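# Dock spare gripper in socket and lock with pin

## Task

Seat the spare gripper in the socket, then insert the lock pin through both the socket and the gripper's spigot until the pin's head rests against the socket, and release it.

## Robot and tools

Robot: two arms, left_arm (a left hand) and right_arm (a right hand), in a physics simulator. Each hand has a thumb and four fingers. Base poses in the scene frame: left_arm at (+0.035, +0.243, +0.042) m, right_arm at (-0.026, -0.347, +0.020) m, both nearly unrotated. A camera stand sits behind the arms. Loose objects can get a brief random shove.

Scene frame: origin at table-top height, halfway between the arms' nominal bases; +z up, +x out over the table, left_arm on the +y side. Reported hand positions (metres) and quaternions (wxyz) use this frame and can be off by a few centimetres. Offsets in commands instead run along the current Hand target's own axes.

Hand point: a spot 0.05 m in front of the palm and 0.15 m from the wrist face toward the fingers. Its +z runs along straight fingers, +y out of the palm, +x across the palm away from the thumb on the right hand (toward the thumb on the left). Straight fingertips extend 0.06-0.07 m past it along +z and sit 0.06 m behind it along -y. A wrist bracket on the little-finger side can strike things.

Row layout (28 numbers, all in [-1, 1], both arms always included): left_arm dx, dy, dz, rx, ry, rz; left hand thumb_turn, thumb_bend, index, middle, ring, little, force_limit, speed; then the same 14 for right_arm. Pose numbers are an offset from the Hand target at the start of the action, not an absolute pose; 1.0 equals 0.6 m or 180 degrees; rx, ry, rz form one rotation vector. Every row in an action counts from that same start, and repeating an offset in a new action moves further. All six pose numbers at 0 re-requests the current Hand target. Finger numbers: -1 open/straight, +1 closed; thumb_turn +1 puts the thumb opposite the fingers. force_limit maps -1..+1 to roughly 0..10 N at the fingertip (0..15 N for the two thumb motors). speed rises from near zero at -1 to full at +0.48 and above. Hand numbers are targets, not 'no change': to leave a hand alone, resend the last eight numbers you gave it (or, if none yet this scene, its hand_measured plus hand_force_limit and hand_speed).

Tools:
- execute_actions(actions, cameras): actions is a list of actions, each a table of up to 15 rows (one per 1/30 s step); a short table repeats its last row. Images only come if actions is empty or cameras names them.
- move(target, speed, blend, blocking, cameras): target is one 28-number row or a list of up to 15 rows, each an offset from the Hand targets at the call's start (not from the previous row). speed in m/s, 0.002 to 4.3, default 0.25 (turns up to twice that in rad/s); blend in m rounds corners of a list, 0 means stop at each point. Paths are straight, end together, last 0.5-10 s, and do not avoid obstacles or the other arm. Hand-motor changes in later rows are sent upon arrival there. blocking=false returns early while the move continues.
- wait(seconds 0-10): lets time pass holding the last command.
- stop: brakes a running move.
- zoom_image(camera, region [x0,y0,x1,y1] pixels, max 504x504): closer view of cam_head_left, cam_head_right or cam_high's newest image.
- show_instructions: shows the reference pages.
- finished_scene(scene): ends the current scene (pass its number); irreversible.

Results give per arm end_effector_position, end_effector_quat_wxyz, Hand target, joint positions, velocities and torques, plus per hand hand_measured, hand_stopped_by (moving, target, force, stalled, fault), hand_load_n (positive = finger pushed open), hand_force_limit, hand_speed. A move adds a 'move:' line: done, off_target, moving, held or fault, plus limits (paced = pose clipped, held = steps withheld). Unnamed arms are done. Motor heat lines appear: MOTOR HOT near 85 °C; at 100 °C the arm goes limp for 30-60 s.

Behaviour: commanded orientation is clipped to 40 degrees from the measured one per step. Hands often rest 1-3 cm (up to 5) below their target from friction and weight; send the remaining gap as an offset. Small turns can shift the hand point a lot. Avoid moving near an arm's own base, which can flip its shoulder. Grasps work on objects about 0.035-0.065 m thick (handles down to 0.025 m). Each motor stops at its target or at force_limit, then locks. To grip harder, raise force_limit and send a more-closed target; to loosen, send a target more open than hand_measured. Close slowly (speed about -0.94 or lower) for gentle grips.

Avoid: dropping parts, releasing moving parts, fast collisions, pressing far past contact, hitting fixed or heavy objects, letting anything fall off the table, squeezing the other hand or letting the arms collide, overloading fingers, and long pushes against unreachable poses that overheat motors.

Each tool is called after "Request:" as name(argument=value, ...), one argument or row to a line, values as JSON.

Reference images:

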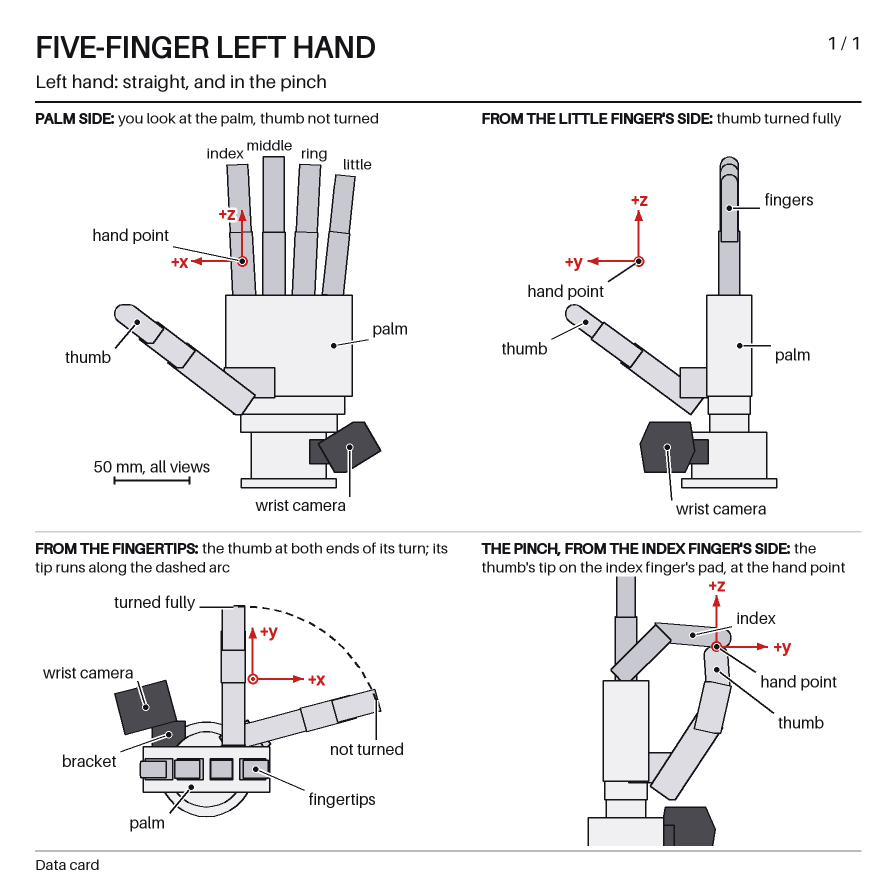

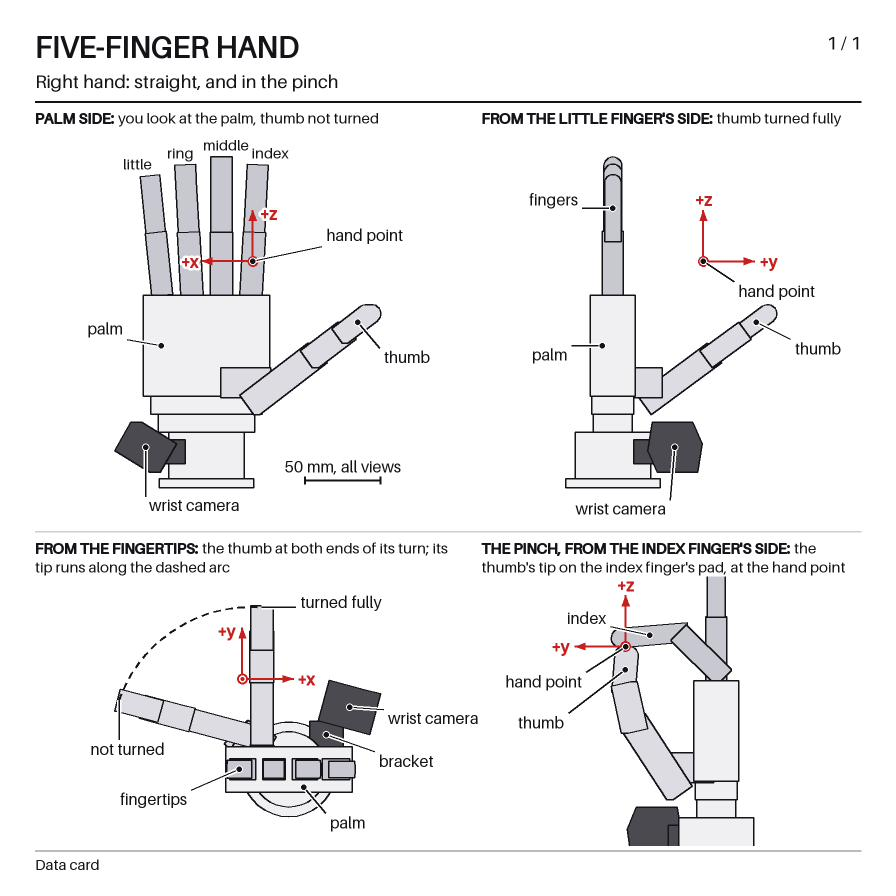

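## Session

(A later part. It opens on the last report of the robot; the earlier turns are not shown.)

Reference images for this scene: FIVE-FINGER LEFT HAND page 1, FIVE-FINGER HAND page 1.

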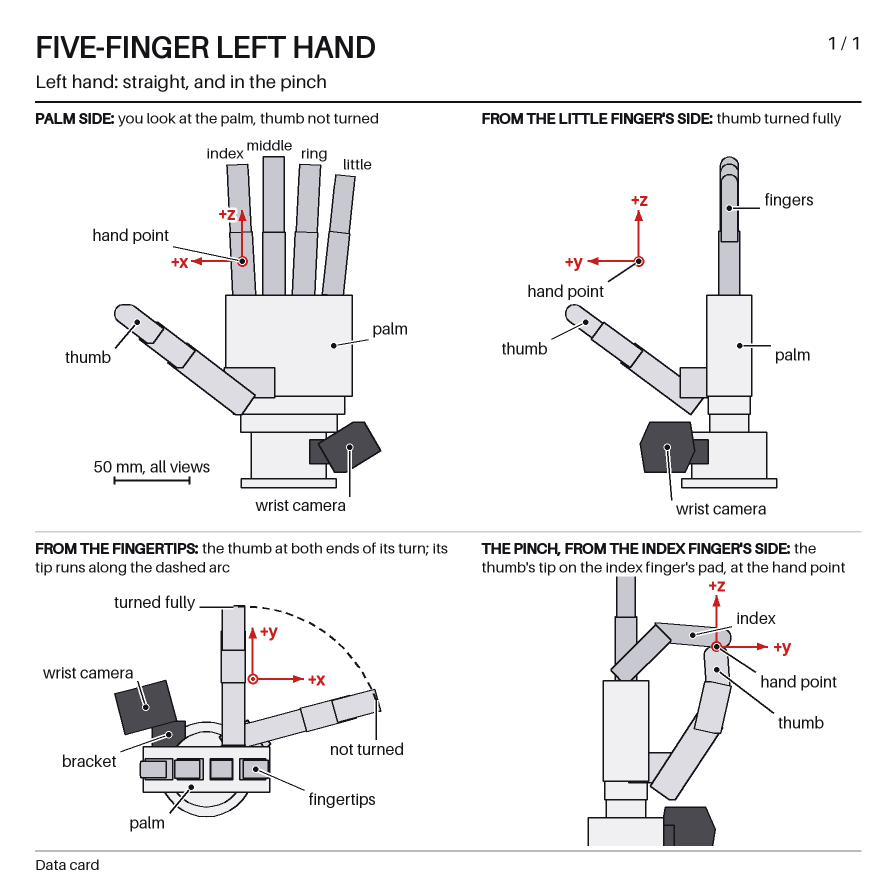

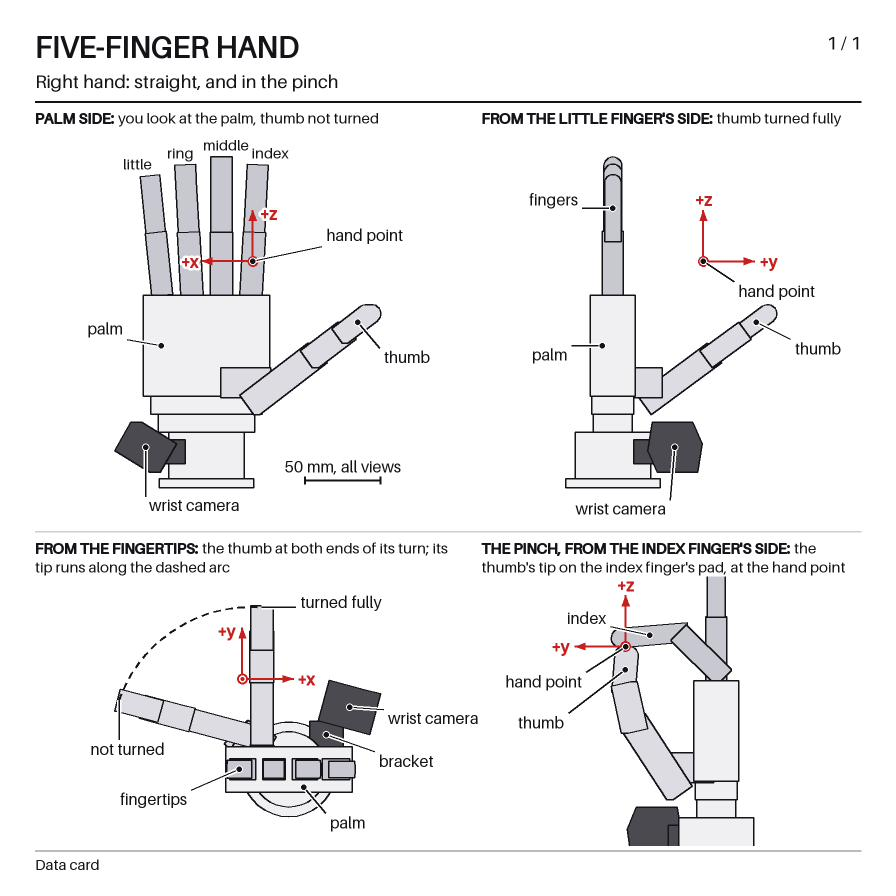

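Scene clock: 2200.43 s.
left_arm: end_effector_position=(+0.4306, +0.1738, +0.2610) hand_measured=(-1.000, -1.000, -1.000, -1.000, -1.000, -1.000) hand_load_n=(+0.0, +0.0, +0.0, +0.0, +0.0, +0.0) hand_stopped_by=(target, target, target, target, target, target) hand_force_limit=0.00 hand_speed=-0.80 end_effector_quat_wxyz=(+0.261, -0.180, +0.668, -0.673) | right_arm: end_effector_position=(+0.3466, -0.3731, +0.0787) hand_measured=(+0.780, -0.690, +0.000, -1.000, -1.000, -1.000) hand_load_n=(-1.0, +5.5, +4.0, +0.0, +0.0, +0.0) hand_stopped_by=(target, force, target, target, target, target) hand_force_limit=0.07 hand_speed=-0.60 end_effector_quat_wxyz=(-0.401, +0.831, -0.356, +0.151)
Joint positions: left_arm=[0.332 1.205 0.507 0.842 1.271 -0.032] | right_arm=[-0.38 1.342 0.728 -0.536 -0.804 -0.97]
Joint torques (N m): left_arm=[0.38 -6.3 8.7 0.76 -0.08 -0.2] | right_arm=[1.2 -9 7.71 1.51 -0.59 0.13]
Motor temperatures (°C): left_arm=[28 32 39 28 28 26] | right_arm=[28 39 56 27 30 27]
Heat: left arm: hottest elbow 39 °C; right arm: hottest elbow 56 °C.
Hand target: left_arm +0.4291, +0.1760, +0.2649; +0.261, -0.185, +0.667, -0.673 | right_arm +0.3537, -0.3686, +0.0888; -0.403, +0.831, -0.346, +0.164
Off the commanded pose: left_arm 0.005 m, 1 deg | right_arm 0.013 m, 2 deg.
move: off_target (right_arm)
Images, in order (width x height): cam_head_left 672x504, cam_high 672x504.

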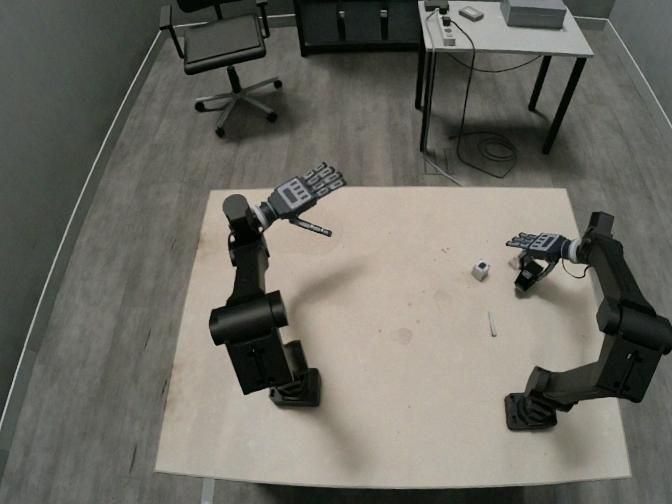

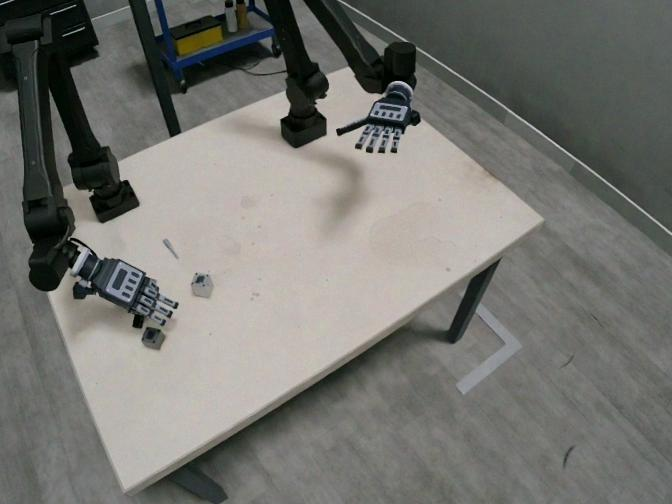

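Request:
move(
  target=[0,0,0,0,0,0,-1,-1,-1,-1,-1,-1,0,-0.8,-0.025,0.0183,0.0145,0,0,0,0.78,0.3,0.0,-1,-1,-1,0.07,-0.6],
  speed=0.04,
  cameras=["cam_head_left","cam_high"],
)

Request:
zoom_image(
  camera="cam_head_left",
  region=[500, 220, 570, 290],
)

Request:
zoom_image(
  camera="cam_high",
  region=[90, 250, 190, 350],
)

Scene clock: 2208.20 s.
left_arm: end_effector_position=(+0.4306, +0.1738, +0.2610) hand_measured=(-1.000, -1.000, -1.000, -1.000, -1.000, -1.000) hand_load_n=(-0.5, +0.0, +0.0, +0.0, +0.0, +0.0) hand_stopped_by=(target, target, target, target, target, target) hand_force_limit=0.00 hand_speed=-0.80 end_effector_quat_wxyz=(+0.261, -0.180, +0.668, -0.673) | right_arm: end_effector_position=(+0.3355, -0.3625, +0.0647) hand_measured=(+0.780, -0.690, +0.000, -1.000, -1.000, -1.000) hand_load_n=(-1.0, +5.5, +4.0, +0.0, -0.5, +0.0) hand_stopped_by=(target, force, target, target, target, target) hand_force_limit=0.07 hand_speed=-0.60 end_effector_quat_wxyz=(-0.400, +0.831, -0.356, +0.151)
Joint positions: left_arm=[0.332 1.205 0.507 0.842 1.271 -0.032] | right_arm=[-0.363 1.329 0.67 -0.475 -0.795 -0.948]
Joint torques (N m): left_arm=[0.38 -6.3 8.69 0.79 -0.08 -0.21] | right_arm=[0.97 -8.7 7.51 1.46 -0.64 0.14]
Motor temperatures (°C): left_arm=[28 32 39 28 28 26] | right_arm=[28 39 55 27 30 27]
Heat: left arm: hottest elbow 39 °C; right arm: hottest elbow 55 °C.
Hand target: left_arm +0.4291, +0.1760, +0.2649; +0.261, -0.185, +0.667, -0.673 | right_arm +0.3431, -0.3579, +0.0749; -0.403, +0.831, -0.346, +0.164
Off the commanded pose: left_arm 0.005 m, 1 deg | right_arm 0.013 m, 2 deg.
move: off_target (right_arm)
Images, in order (width x height): cam_head_left 672x504, cam_high 672x504.

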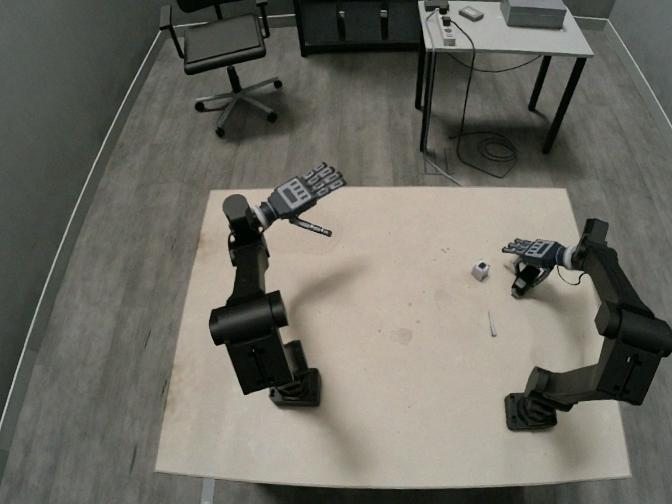

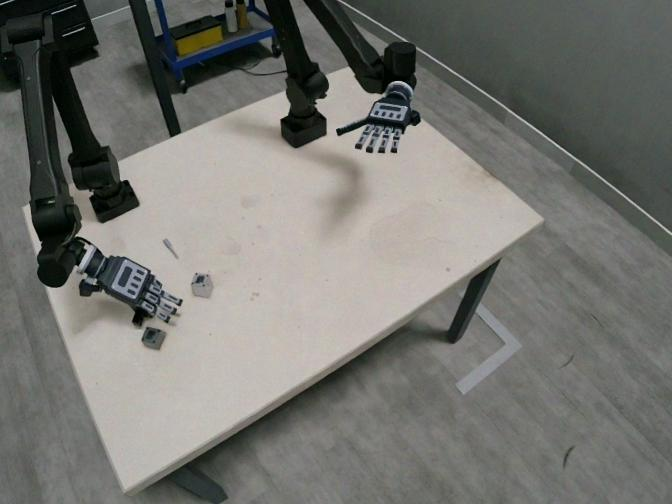

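Scaled by 7.200 from the camera's 672x504 image, which has a finer 960x720 frame.

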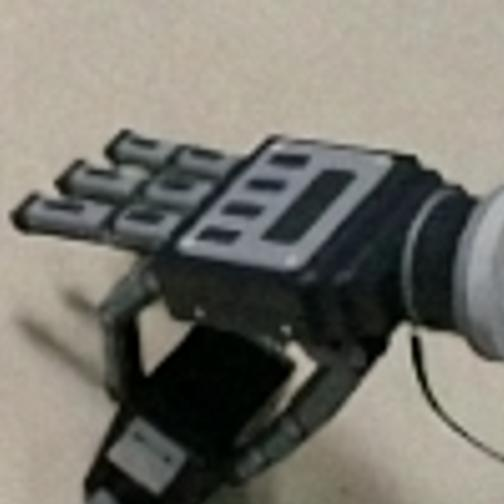

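Scaled by 5.040 from the camera's 672x504 image, which has a finer 960x720 frame.

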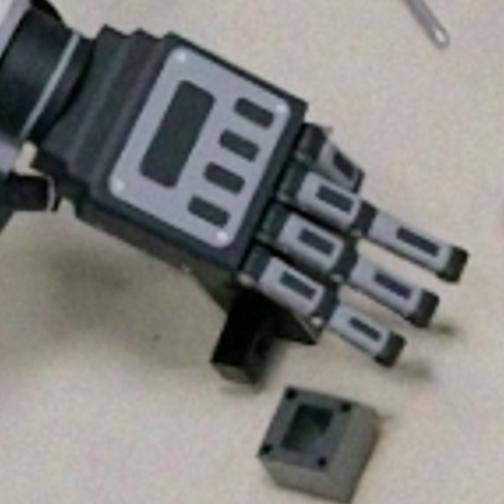

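Request:
zoom_image(
  camera="cam_head_left",
  region=[500, 255, 550, 305],
)

Request:
zoom_image(
  camera="cam_head_right",
  region=[500, 250, 560, 310],
)

Scaled by 10.080 from the camera's 672x504 image, which has a finer 960x720 frame.

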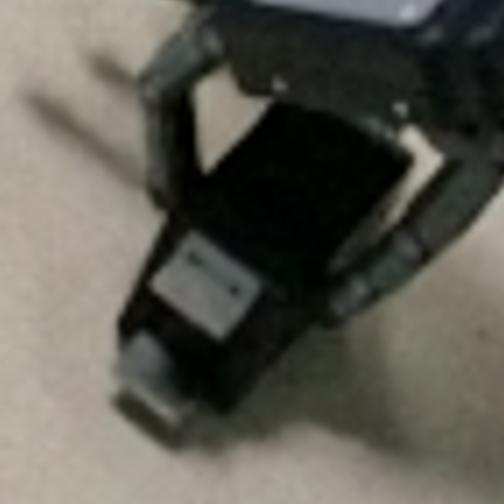

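This scene's latest camera images include none from cam_head_right. They are from: cam_head_left, cam_high. cam_head_right's image comes with the result of a call that names it in "cameras".

Request:
move(
  target=[0,0,0,0,0,0,-1,-1,-1,-1,-1,-1,0,-0.8,0,0.0065,0.0052,0,0,0,0.78,0.3,0.0,-1,-1,-1,0.07,-0.6],
  speed=0.04,
  cameras=["cam_head_left","cam_high"],
)

Request:
zoom_image(
  camera="cam_head_left",
  region=[500, 250, 555, 305],
)

Scene clock: 2224.43 s.
left_arm: end_effector_position=(+0.4306, +0.1738, +0.2610) hand_measured=(-1.000, -1.000, -1.000, -1.000, -1.000, -1.000) hand_load_n=(+0.0, +0.0, +0.0, +0.0, -0.5, +0.0) hand_stopped_by=(target, target, target, target, target, target) hand_force_limit=0.00 hand_speed=-0.80 end_effector_quat_wxyz=(+0.261, -0.180, +0.668, -0.673) | right_arm: end_effector_position=(+0.3362, -0.3624, +0.0631) hand_measured=(+0.780, -0.690, +0.000, -1.000, -1.000, -1.000) hand_load_n=(-1.0, +5.5, +4.0, +0.0, +0.0, +0.0) hand_stopped_by=(target, force, target, target, target, target) hand_force_limit=0.07 hand_speed=-0.60 end_effector_quat_wxyz=(-0.400, +0.831, -0.354, +0.155)
Joint positions: left_arm=[0.332 1.205 0.507 0.842 1.271 -0.032] | right_arm=[-0.362 1.329 0.663 -0.458 -0.795 -0.947]
Joint torques (N m): left_arm=[0.38 -6.3 8.69 0.77 -0.08 -0.2] | right_arm=[1.08 -7.71 7.5 1.47 -0.61 0.12]
Motor temperatures (°C): left_arm=[28 32 39 28 28 26] | right_arm=[28 40 55 27 30 27]
Heat: left arm: hottest elbow 39 °C; right arm: hottest elbow 55 °C.
Hand target: left_arm +0.4291, +0.1760, +0.2649; +0.261, -0.185, +0.667, -0.673 | right_arm +0.3432, -0.3579, +0.0700; -0.403, +0.831, -0.345, +0.164
Off the commanded pose: left_arm 0.005 m, 1 deg | right_arm 0.011 m, 1 deg.
move: off_target (right_arm)
Images, in order (width x height): cam_head_left 672x504, cam_high 672x504.

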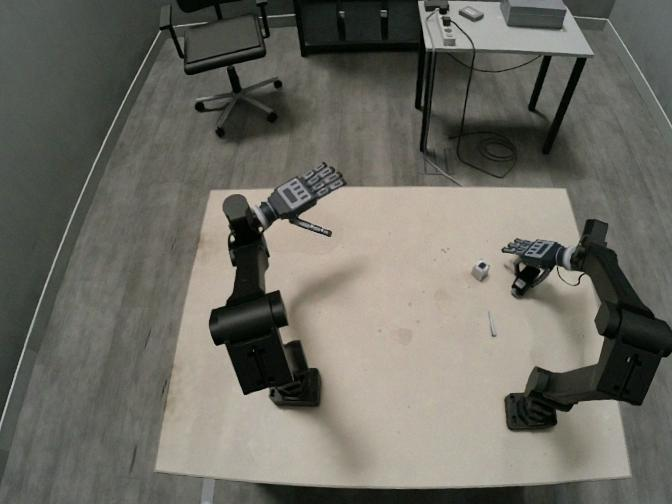

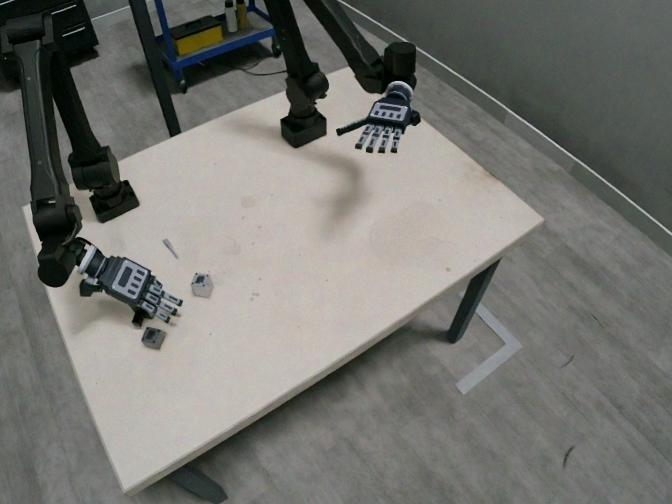

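Scaled by 9.164 from the camera's 672x504 image, which has a finer 960x720 frame.

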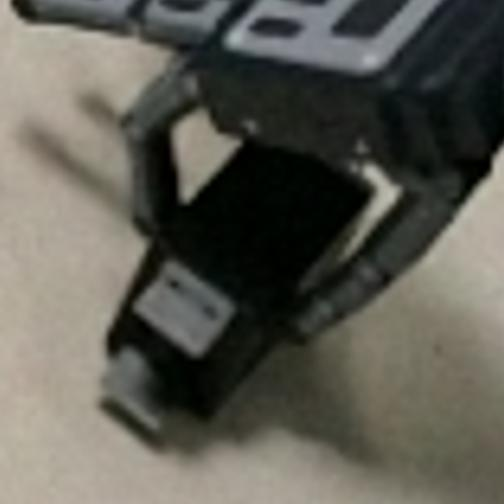

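Request:
move(
  target=[0,0,0,0,0,0,-1,-1,-1,-1,-1,-1,0,-0.8,0,0,0,0,0,0,0.78,-0.9,-0.1,-1,-1,-1,0.07,-0.7],
  speed=0.04,
  cameras=["cam_head_left","cam_high"],
)

Request:
zoom_image(
  camera="cam_head_left",
  region=[500, 250, 555, 305],
)

Request:
zoom_image(
  camera="cam_high",
  region=[110, 260, 190, 350],
)

Scene clock: 2230.50 s.
left_arm: end_effector_position=(+0.4306, +0.1738, +0.2610) hand_measured=(-1.000, -1.000, -1.000, -1.000, -1.000, -1.000) hand_load_n=(+0.0, +0.0, +0.0, +0.0, +0.0, +0.0) hand_stopped_by=(target, target, target, target, target, target) hand_force_limit=0.00 hand_speed=-0.80 end_effector_quat_wxyz=(+0.261, -0.180, +0.668, -0.673) | right_arm: end_effector_position=(+0.3366, -0.3624, +0.0633) hand_measured=(+0.780, -0.900, -0.100, -1.000, -1.000, -1.000) hand_load_n=(+0.0, +0.0, +0.0, +0.0, -0.5, +0.0) hand_stopped_by=(target, target, target, target, target, target) hand_force_limit=0.07 hand_speed=-0.70 end_effector_quat_wxyz=(-0.401, +0.830, -0.355, +0.155)
Joint positions: left_arm=[0.332 1.205 0.507 0.842 1.271 -0.032] | right_arm=[-0.362 1.329 0.663 -0.456 -0.795 -0.943]
Joint torques (N m): left_arm=[0.38 -6.3 8.69 0.76 -0.08 -0.2] | right_arm=[1.03 -7.94 7.54 1.48 -0.62 0.11]
Motor temperatures (°C): left_arm=[28 32 39 28 28 26] | right_arm=[28 40 56 27 30 27]
Heat: left arm: hottest elbow 39 °C; right arm: hottest elbow 56 °C.
Hand target: left_arm +0.4291, +0.1760, +0.2649; +0.261, -0.185, +0.667, -0.673 | right_arm +0.3431, -0.3579, +0.0700; -0.403, +0.831, -0.346, +0.164
Off the commanded pose: left_arm 0.005 m, 1 deg | right_arm 0.010 m, 2 deg.
move: done
Images, in order (width x height): cam_head_left 672x504, cam_high 672x504.

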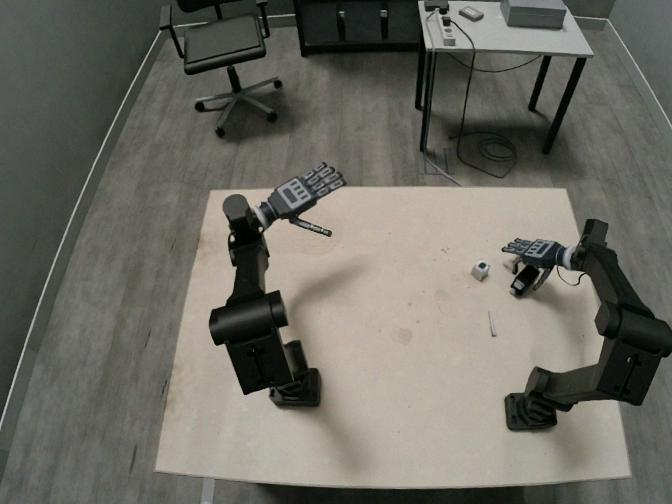

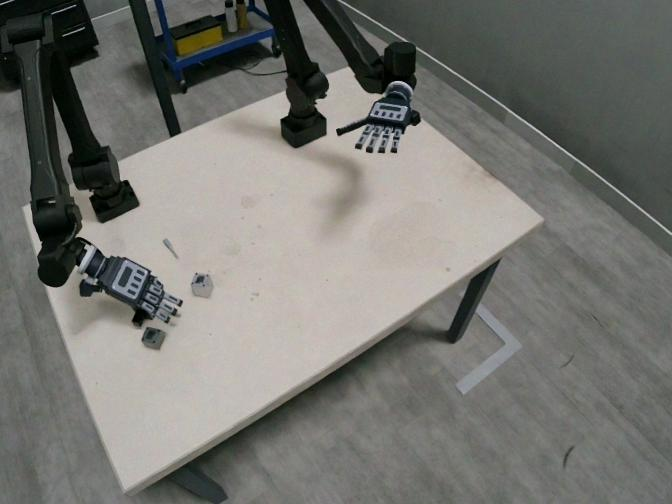

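Scaled by 9.164 from the camera's 672x504 image, which has a finer 960x720 frame.

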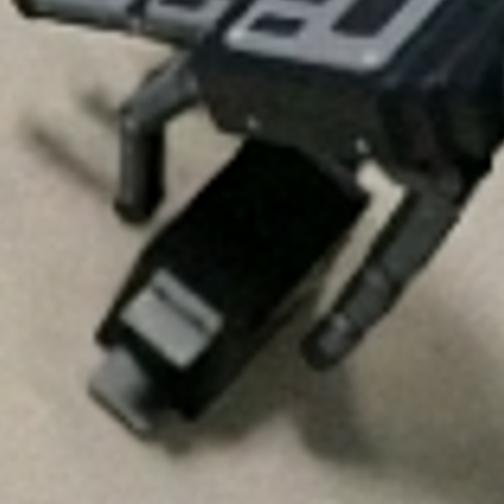

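Scaled by 5.600 from the camera's 672x504 image, which has a finer 960x720 frame.

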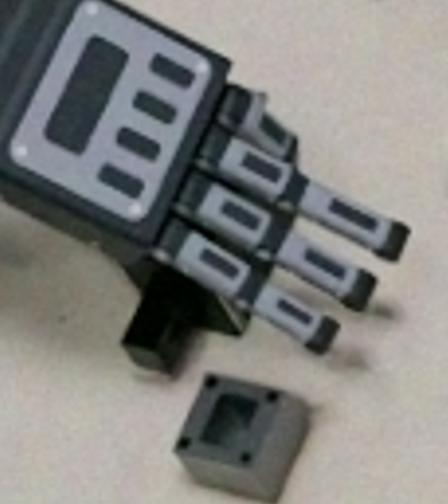

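Request:
move(
  target=[
    [0,0,0,0,0,0,-1,-1,-1,-1,-1,-1,0,-0.8,0,0.0104,0.0083,0,0,0,0.78,-0.9,-0.1,-1,-1,-1,0.07,-0.7],
    [0,0,0,0,0,0,-1,-1,-1,-1,-1,-1,0,-0.8,0,0.0104,0.0083,0,0,0,0.78,-0.9,0.0,-1,-1,-1,-0.3,-0.7],
    [0,0,0,0,0,0,-1,-1,-1,-1,-1,-1,0,-0.8,0,0.0104,0.0083,0,0,0,0.78,0.2,0.0,-1,-1,-1,-0.3,-0.6],
  ],
  speed=0.04,
  cameras=["cam_head_left","cam_high"],
)

Request:
zoom_image(
  camera="cam_head_left",
  region=[500, 250, 555, 305],
)

Scene clock: 2242.20 s.
left_arm: end_effector_position=(+0.4306, +0.1738, +0.2610) hand_measured=(-1.000, -1.000, -1.000, -1.000, -1.000, -1.000) hand_load_n=(+0.0, +0.0, +0.0, +0.0, +0.0, +0.0) hand_stopped_by=(target, target, target, target, target, target) hand_force_limit=0.00 hand_speed=-0.80 end_effector_quat_wxyz=(+0.261, -0.180, +0.668, -0.673) | right_arm: end_effector_position=(+0.3396, -0.3635, +0.0622) hand_measured=(+0.780, -0.678, +0.000, -1.000, -1.000, -1.000) hand_load_n=(-1.5, +8.5, +6.0, +0.0, -0.5, +0.0) hand_stopped_by=(target, force, target, target, target, target) hand_force_limit=-0.30 hand_speed=-0.60 end_effector_quat_wxyz=(-0.401, +0.830, -0.350, +0.165)
Joint positions: left_arm=[0.332 1.205 0.507 0.842 1.271 -0.032] | right_arm=[-0.362 1.329 0.656 -0.428 -0.795 -0.943]
Joint torques (N m): left_arm=[0.38 -6.36 8.69 0.77 -0.08 -0.2] | right_arm=[1.2 -6.59 7.12 1.47 -0.59 0.08]
Motor temperatures (°C): left_arm=[28 32 39 28 28 26] | right_arm=[28 40 55 27 30 27]
Heat: left arm: hottest elbow 39 °C; right arm: hottest elbow 55 °C.
Hand target: left_arm +0.4291, +0.1760, +0.2649; +0.261, -0.185, +0.667, -0.673 | right_arm +0.3431, -0.3578, +0.0620; -0.403, +0.831, -0.346, +0.164
Off the commanded pose: left_arm 0.005 m, 1 deg | right_arm 0.007 m, 1 deg.
move: done
Images, in order (width x height): cam_head_left 672x504, cam_high 672x504.

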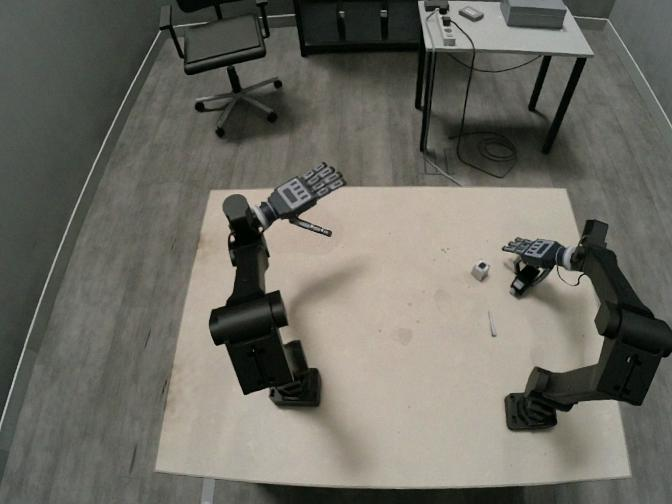

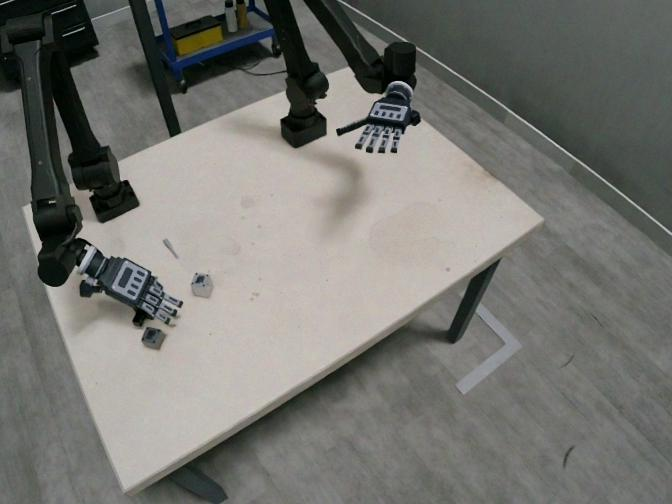

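Scaled by 9.164 from the camera's 672x504 image, which has a finer 960x720 frame.

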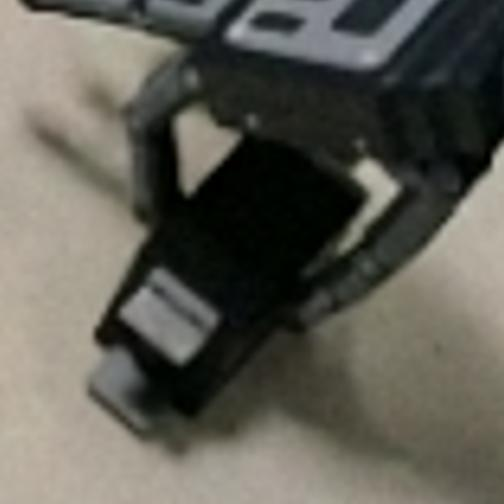

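Request:
move(
  target=[
    [0,0,0,0,0,0,-1,-1,-1,-1,-1,-1,0,-0.8,0,0,0,0,0,0,0.78,-0.9,-0.1,-1,-1,-1,-0.3,-0.6],
    [0,0,0,0,0,0,-1,-1,-1,-1,-1,-1,0,-0.8,0,0.0104,0.0083,0,0,0,0.78,-0.9,-0.1,-1,-1,-1,-0.3,-0.6],
  ],
  speed=0.04,
)

Scene clock: 2250.40 s.
left_arm: end_effector_position=(+0.4306, +0.1738, +0.2610) hand_measured=(-1.000, -1.000, -1.000, -1.000, -1.000, -1.000) hand_load_n=(-0.5, +0.0, +0.0, +0.0, +0.0, +0.5) hand_stopped_by=(target, target, target, target, target, target) hand_force_limit=0.00 hand_speed=-0.80 end_effector_quat_wxyz=(+0.261, -0.180, +0.668, -0.673) | right_arm: end_effector_position=(+0.3400, -0.3637, +0.0568) hand_measured=(+0.780, -0.900, -0.100, -1.000, -1.000, -1.000) hand_load_n=(+0.0, +0.0, +0.0, +0.0, +0.0, +0.0) hand_stopped_by=(target, target, target, target, target, target) hand_force_limit=-0.30 hand_speed=-0.60 end_effector_quat_wxyz=(-0.401, +0.830, -0.349, +0.168)
Joint positions: left_arm=[0.332 1.205 0.507 0.842 1.271 -0.032] | right_arm=[-0.362 1.339 0.645 -0.4 -0.795 -0.943]
Joint torques (N m): left_arm=[0.38 -6.24 8.7 0.76 -0.08 -0.2] | right_arm=[0.79 -6.36 7.12 1.55 -0.58 0.08]
Heat: left arm: hottest elbow 39 °C; right arm: hottest elbow 54 °C.
Hand target: left_arm +0.4291, +0.1760, +0.2649; +0.261, -0.185, +0.667, -0.673 | right_arm +0.3430, -0.3578, +0.0539; -0.403, +0.831, -0.346, +0.164
Off the commanded pose: left_arm 0.005 m, 1 deg | right_arm 0.007 m, 1 deg.
move: done

Request:
move(
  target=[
    [0,0,0,0,0,0,-1,-1,-1,-1,-1,-1,0,-0.8,0,0,0,0,0,0,0.78,-0.9,0.0,-1,-1,-1,-0.3,-0.6],
    [0,0,0,0,0,0,-1,-1,-1,-1,-1,-1,0,-0.8,0,0,0,0,0,0,0.78,0.2,0.0,-1,-1,-1,-0.2,-0.6],
    [0,0,0,0,0,0,-1,-1,-1,-1,-1,-1,0,-0.8,0.02,-0.1515,-0.093,0.0105,0.006,-0.011,0.78,0.2,0.0,-1,-1,-1,-0.2,-0.6],
  ],
  speed=0.05,
  cameras=["cam_head_left","cam_high"],
)

Request:
zoom_image(
  camera="cam_head_left",
  region=[500, 230, 560, 290],
)

Request:
zoom_image(
  camera="cam_high",
  region=[110, 260, 190, 350],
)

Scene clock: 2268.00 s.
left_arm: end_effector_position=(+0.4306, +0.1738, +0.2610) hand_measured=(-1.000, -1.000, -1.000, -1.000, -1.000, -1.000) hand_load_n=(-0.5, +0.0, +0.0, +0.0, +0.0, +0.0) hand_stopped_by=(target, target, target, target, target, target) hand_force_limit=0.00 hand_speed=-0.80 end_effector_quat_wxyz=(+0.261, -0.180, +0.668, -0.673) | right_arm: end_effector_position=(+0.3402, -0.3593, +0.1271) hand_measured=(+0.780, -0.680, +0.000, -1.000, -1.000, -1.000) hand_load_n=(-1.0, +8.0, +6.0, +0.0, +0.0, +0.0) hand_stopped_by=(target, force, target, target, target, target) hand_force_limit=-0.20 hand_speed=-0.60 end_effector_quat_wxyz=(-0.403, +0.831, -0.350, +0.160)
Joint positions: left_arm=[0.332 1.205 0.507 0.842 1.271 -0.032] | right_arm=[-0.351 1.215 0.759 -0.646 -0.796 -0.934]
Joint torques (N m): left_arm=[0.38 -6.3 8.7 0.76 -0.08 -0.2] | right_arm=[0.97 -8.06 12.98 0.55 -1.06 0.13]
Heat: left arm: hottest elbow 39 °C; right arm: hottest elbow 54 °C.
Hand target: left_arm +0.4291, +0.1760, +0.2649; +0.261, -0.185, +0.667, -0.673 | right_arm +0.3610, -0.3576, +0.1599; -0.411, +0.829, -0.332, +0.185
Off the commanded pose: left_arm 0.005 m, 1 deg | right_arm 0.039 m, 4 deg.
move: off_target (right_arm)
Images, in order (width x height): cam_head_left 672x504, cam_high 672x504.

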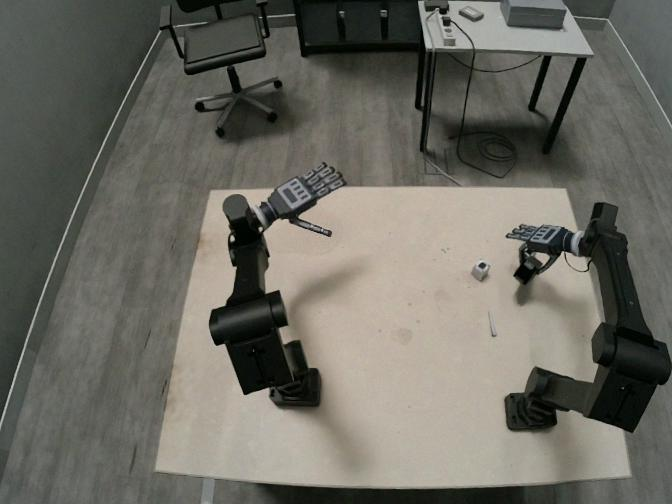

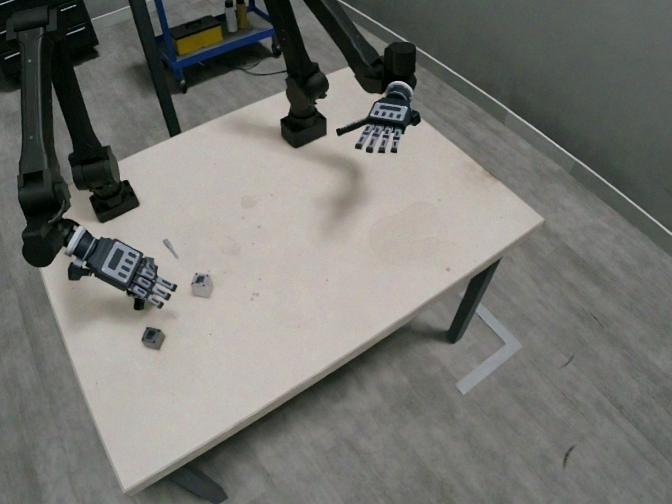

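Scaled by 8.400 from the camera's 672x504 image, which has a finer 960x720 frame.

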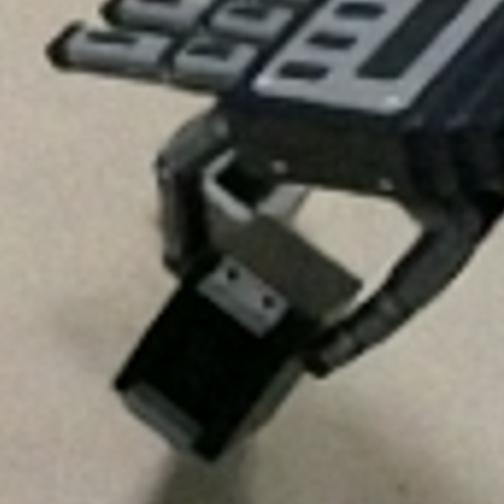

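Scaled by 5.600 from the camera's 672x504 image, which has a finer 960x720 frame.

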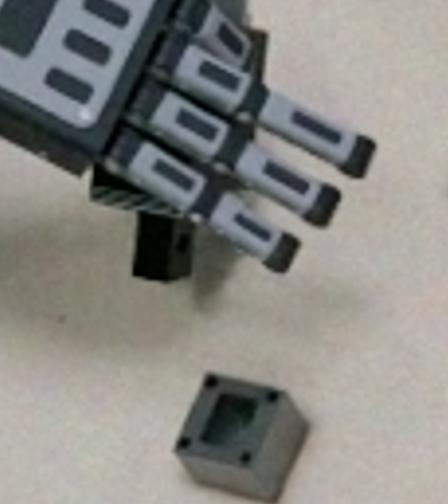

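Request:
move(
  target=[
    [0,0,0,0,0,0,-1,-1,-1,-1,-1,-1,0,-0.8,-0.0825,-0.0519,0.0512,0,0,0,0.78,0.2,0.0,-1,-1,-1,-0.2,-0.6],
    [0,0,0,0,0,0,-1,-1,-1,-1,-1,-1,0,-0.8,-0.021,-0.0415,0.0406,-0.005,-0.003,0.0055,0.78,0.2,0.0,-1,-1,-1,-0.2,-0.6],
    [0,0,0,0,0,0,-1,-1,-1,-1,-1,-1,0,-0.8,-0.0291,0.0128,0.0735,-0.0105,-0.006,0.011,0.78,0.2,0.0,-1,-1,-1,-0.2,-0.6],
  ],
  speed=0.07,
  cameras=["cam_head_left","cam_high"],
)

Request:
zoom_image(
  camera="cam_head_left",
  region=[485, 230, 545, 290],
)

Request:
zoom_image(
  camera="cam_high",
  region=[110, 260, 190, 350],
)

Scene clock: 2321.13 s.
left_arm: end_effector_position=(+0.4306, +0.1738, +0.2610) hand_measured=(-1.000, -1.000, -1.000, -1.000, -1.000, -1.000) hand_load_n=(+0.0, +0.0, +0.0, +0.0, +0.0, +0.0) hand_stopped_by=(target, target, target, target, target, target) hand_force_limit=0.00 hand_speed=-0.80 end_effector_quat_wxyz=(+0.261, -0.180, +0.668, -0.673) | right_arm: end_effector_position=(+0.3617, -0.3166, +0.1224) hand_measured=(+0.780, -0.680, +0.000, -1.000, -1.000, -1.000) hand_load_n=(-1.5, +7.5, +6.5, +0.0, +0.0, +0.0) hand_stopped_by=(target, force, target, target, target, target) hand_force_limit=-0.20 hand_speed=-0.60 end_effector_quat_wxyz=(-0.401, +0.834, -0.348, +0.149)
Joint positions: left_arm=[0.332 1.205 0.507 0.842 1.271 -0.032] | right_arm=[-0.21 1.248 0.766 -0.535 -0.729 -0.783]
Joint torques (N m): left_arm=[0.38 -6.3 8.69 0.79 -0.07 -0.21] | right_arm=[-2.02 -6.95 9.05 1.78 -0.76 -0.11]
Motor temperatures (°C): left_arm=[28 32 39 28 28 26] | right_arm=[28 39 68 27 31 27]
Heat: left arm: hottest elbow 39 °C; right arm: hottest elbow 68 °C.
Hand target: left_arm +0.4291, +0.1760, +0.2649; +0.261, -0.185, +0.667, -0.673 | right_arm +0.3710, -0.3242, +0.1268; -0.403, +0.831, -0.346, +0.164
Off the commanded pose: left_arm 0.005 m, 1 deg | right_arm 0.013 m, 2 deg.
move: off_target (right_arm)
Images, in order (width x height): cam_head_left 672x504, cam_high 672x504.

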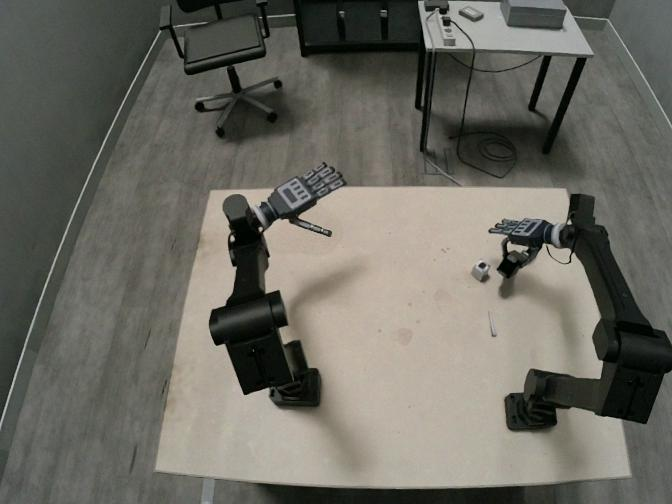

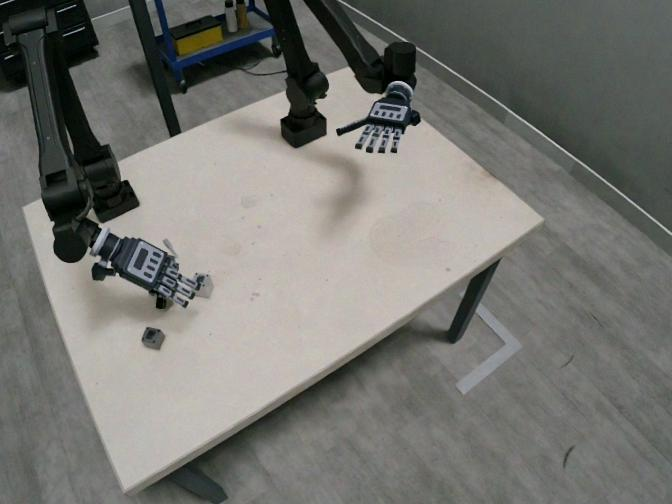

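Scaled by 8.400 from the camera's 672x504 image, which has a finer 960x720 frame.

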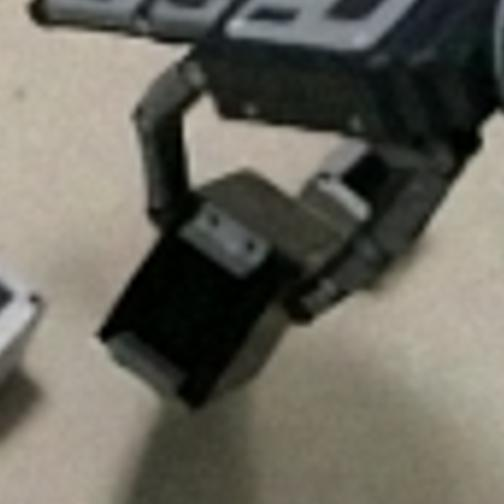

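Scaled by 5.600 from the camera's 672x504 image, which has a finer 960x720 frame.

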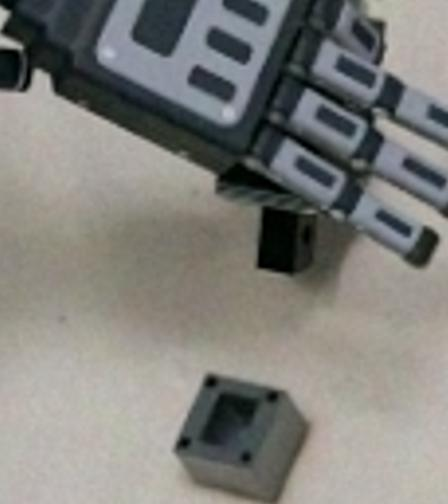

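Request:
move(
  target=[0,0,0,0,0,0,-1,-1,-1,-1,-1,-1,0,-0.8,0.0981,-0.0158,0.0081,0,0,0,0.78,0.2,0.0,-1,-1,-1,-0.2,-0.6],
  speed=0.05,
  cameras=["cam_head_left","cam_high"],
)

Request:
zoom_image(
  camera="cam_head_left",
  region=[490, 215, 560, 285],
)

Request:
zoom_image(
  camera="cam_high",
  region=[110, 270, 190, 360],
)

Scene clock: 2344.87 s.
left_arm: end_effector_position=(+0.4306, +0.1738, +0.2610) hand_measured=(-1.000, -1.000, -1.000, -1.000, -1.000, -1.000) hand_load_n=(+0.0, +0.0, +0.0, +0.0, +0.0, +0.0) hand_stopped_by=(target, target, target, target, target, target) hand_force_limit=0.00 hand_speed=-0.80 end_effector_quat_wxyz=(+0.261, -0.180, +0.668, -0.673) | right_arm: end_effector_position=(+0.3969, -0.3467, +0.1102) hand_measured=(+0.780, -0.680, +0.000, -1.000, -1.000, -1.000) hand_load_n=(-1.5, +8.0, +6.5, +0.0, +0.0, +0.0) hand_stopped_by=(target, force, target, target, target, target) hand_force_limit=-0.20 hand_speed=-0.60 end_effector_quat_wxyz=(-0.398, +0.835, -0.353, +0.142)
Joint positions: left_arm=[0.332 1.205 0.507 0.842 1.271 -0.032] | right_arm=[-0.265 1.392 0.871 -0.556 -0.753 -0.846]
Joint torques (N m): left_arm=[0.44 -6.36 8.7 0.77 -0.08 -0.2] | right_arm=[-1.96 -7.82 12.68 0.62 -1.03 -0.12]
Motor temperatures (°C): left_arm=[28 32 39 28 28 26] | right_arm=[28 39 62 27 31 27]
Heat: left arm: hottest elbow 39 °C; right arm: hottest elbow 62 °C.
Hand target: left_arm +0.4291, +0.1760, +0.2649; +0.261, -0.185, +0.667, -0.673 | right_arm +0.4195, -0.3590, +0.1310; -0.403, +0.831, -0.346, +0.164
Off the commanded pose: left_arm 0.005 m, 1 deg | right_arm 0.033 m, 3 deg.
move: off_target (right_arm)
Images, in order (width x height): cam_head_left 672x504, cam_high 672x504.

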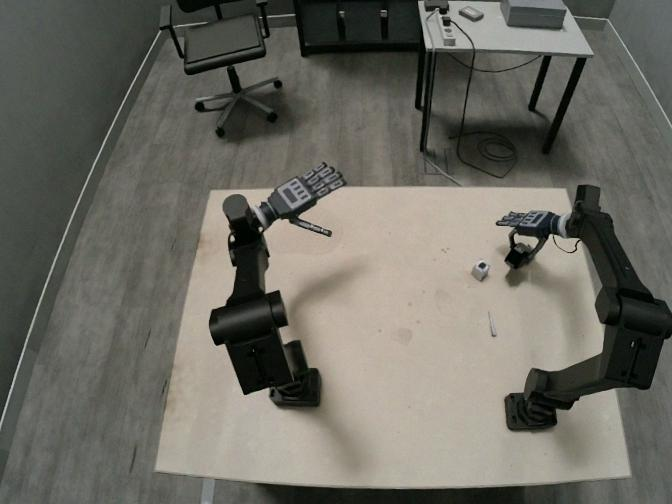

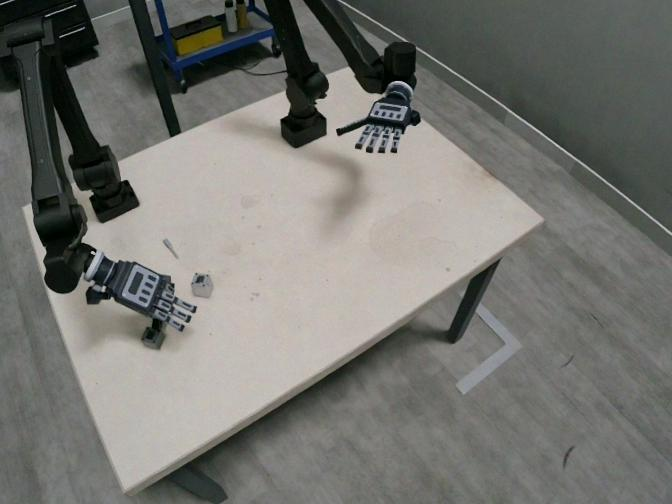

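Scaled by 7.200 from the camera's 672x504 image, which has a finer 960x720 frame.

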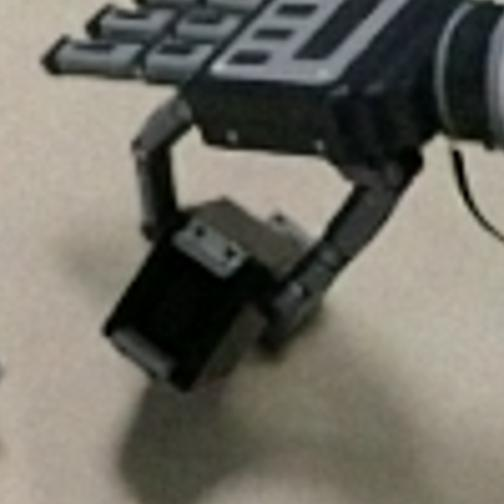

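Scaled by 5.600 from the camera's 672x504 image, which has a finer 960x720 frame.

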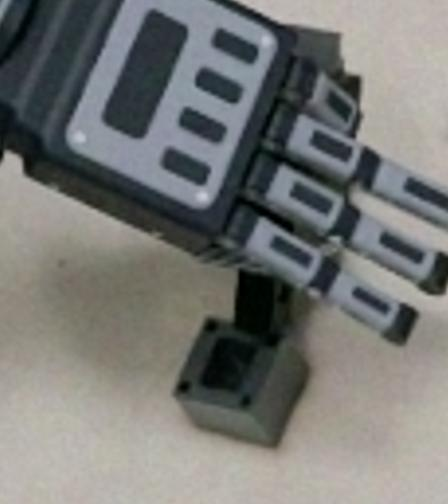

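Request:
move(
  target=[0,0,0,0,0,0,-1,-1,-1,-1,-1,-1,0,-0.8,-0.0003,-0.0326,-0.0259,0.0095,0.0055,-0.01,0.78,0.2,0.0,-1,-1,-1,-0.2,-0.6],
  speed=0.05,
)

Scene clock: 2353.03 s.
left_arm: end_effector_position=(+0.4306, +0.1738, +0.2610) hand_measured=(-1.000, -1.000, -1.000, -1.000, -1.000, -1.000) hand_load_n=(-0.5, +0.0, +0.0, +0.0, +0.0, +0.0) hand_stopped_by=(target, target, target, target, target, target) hand_force_limit=0.00 hand_speed=-0.80 end_effector_quat_wxyz=(+0.261, -0.180, +0.668, -0.673) | right_arm: end_effector_position=(+0.3975, -0.3460, +0.1220) hand_measured=(+0.780, -0.680, +0.000, -1.000, -1.000, -1.000) hand_load_n=(-1.5, +7.5, +6.5, +0.0, +0.0, +0.0) hand_stopped_by=(target, force, target, target, target, target) hand_force_limit=-0.20 hand_speed=-0.60 end_effector_quat_wxyz=(-0.404, +0.834, -0.347, +0.146)
Joint positions: left_arm=[0.332 1.205 0.507 0.842 1.271 -0.032] | right_arm=[-0.267 1.373 0.882 -0.576 -0.766 -0.852]
Joint torques (N m): left_arm=[0.38 -6.36 8.69 0.76 -0.08 -0.2] | right_arm=[-2.55 -10.29 12.72 0.65 -1.03 -0.13]
Motor temperatures (°C): left_arm=[28 32 39 28 28 26] | right_arm=[28 39 65 27 31 27]
Heat: left arm: hottest elbow 39 °C; right arm: hottest elbow 65 °C.
Hand target: left_arm +0.4291, +0.1760, +0.2649; +0.261, -0.185, +0.667, -0.673 | right_arm +0.4195, -0.3590, +0.1559; -0.410, +0.829, -0.333, +0.183
Off the commanded pose: left_arm 0.005 m, 1 deg | right_arm 0.042 m, 5 deg.
move: off_target (right_arm)


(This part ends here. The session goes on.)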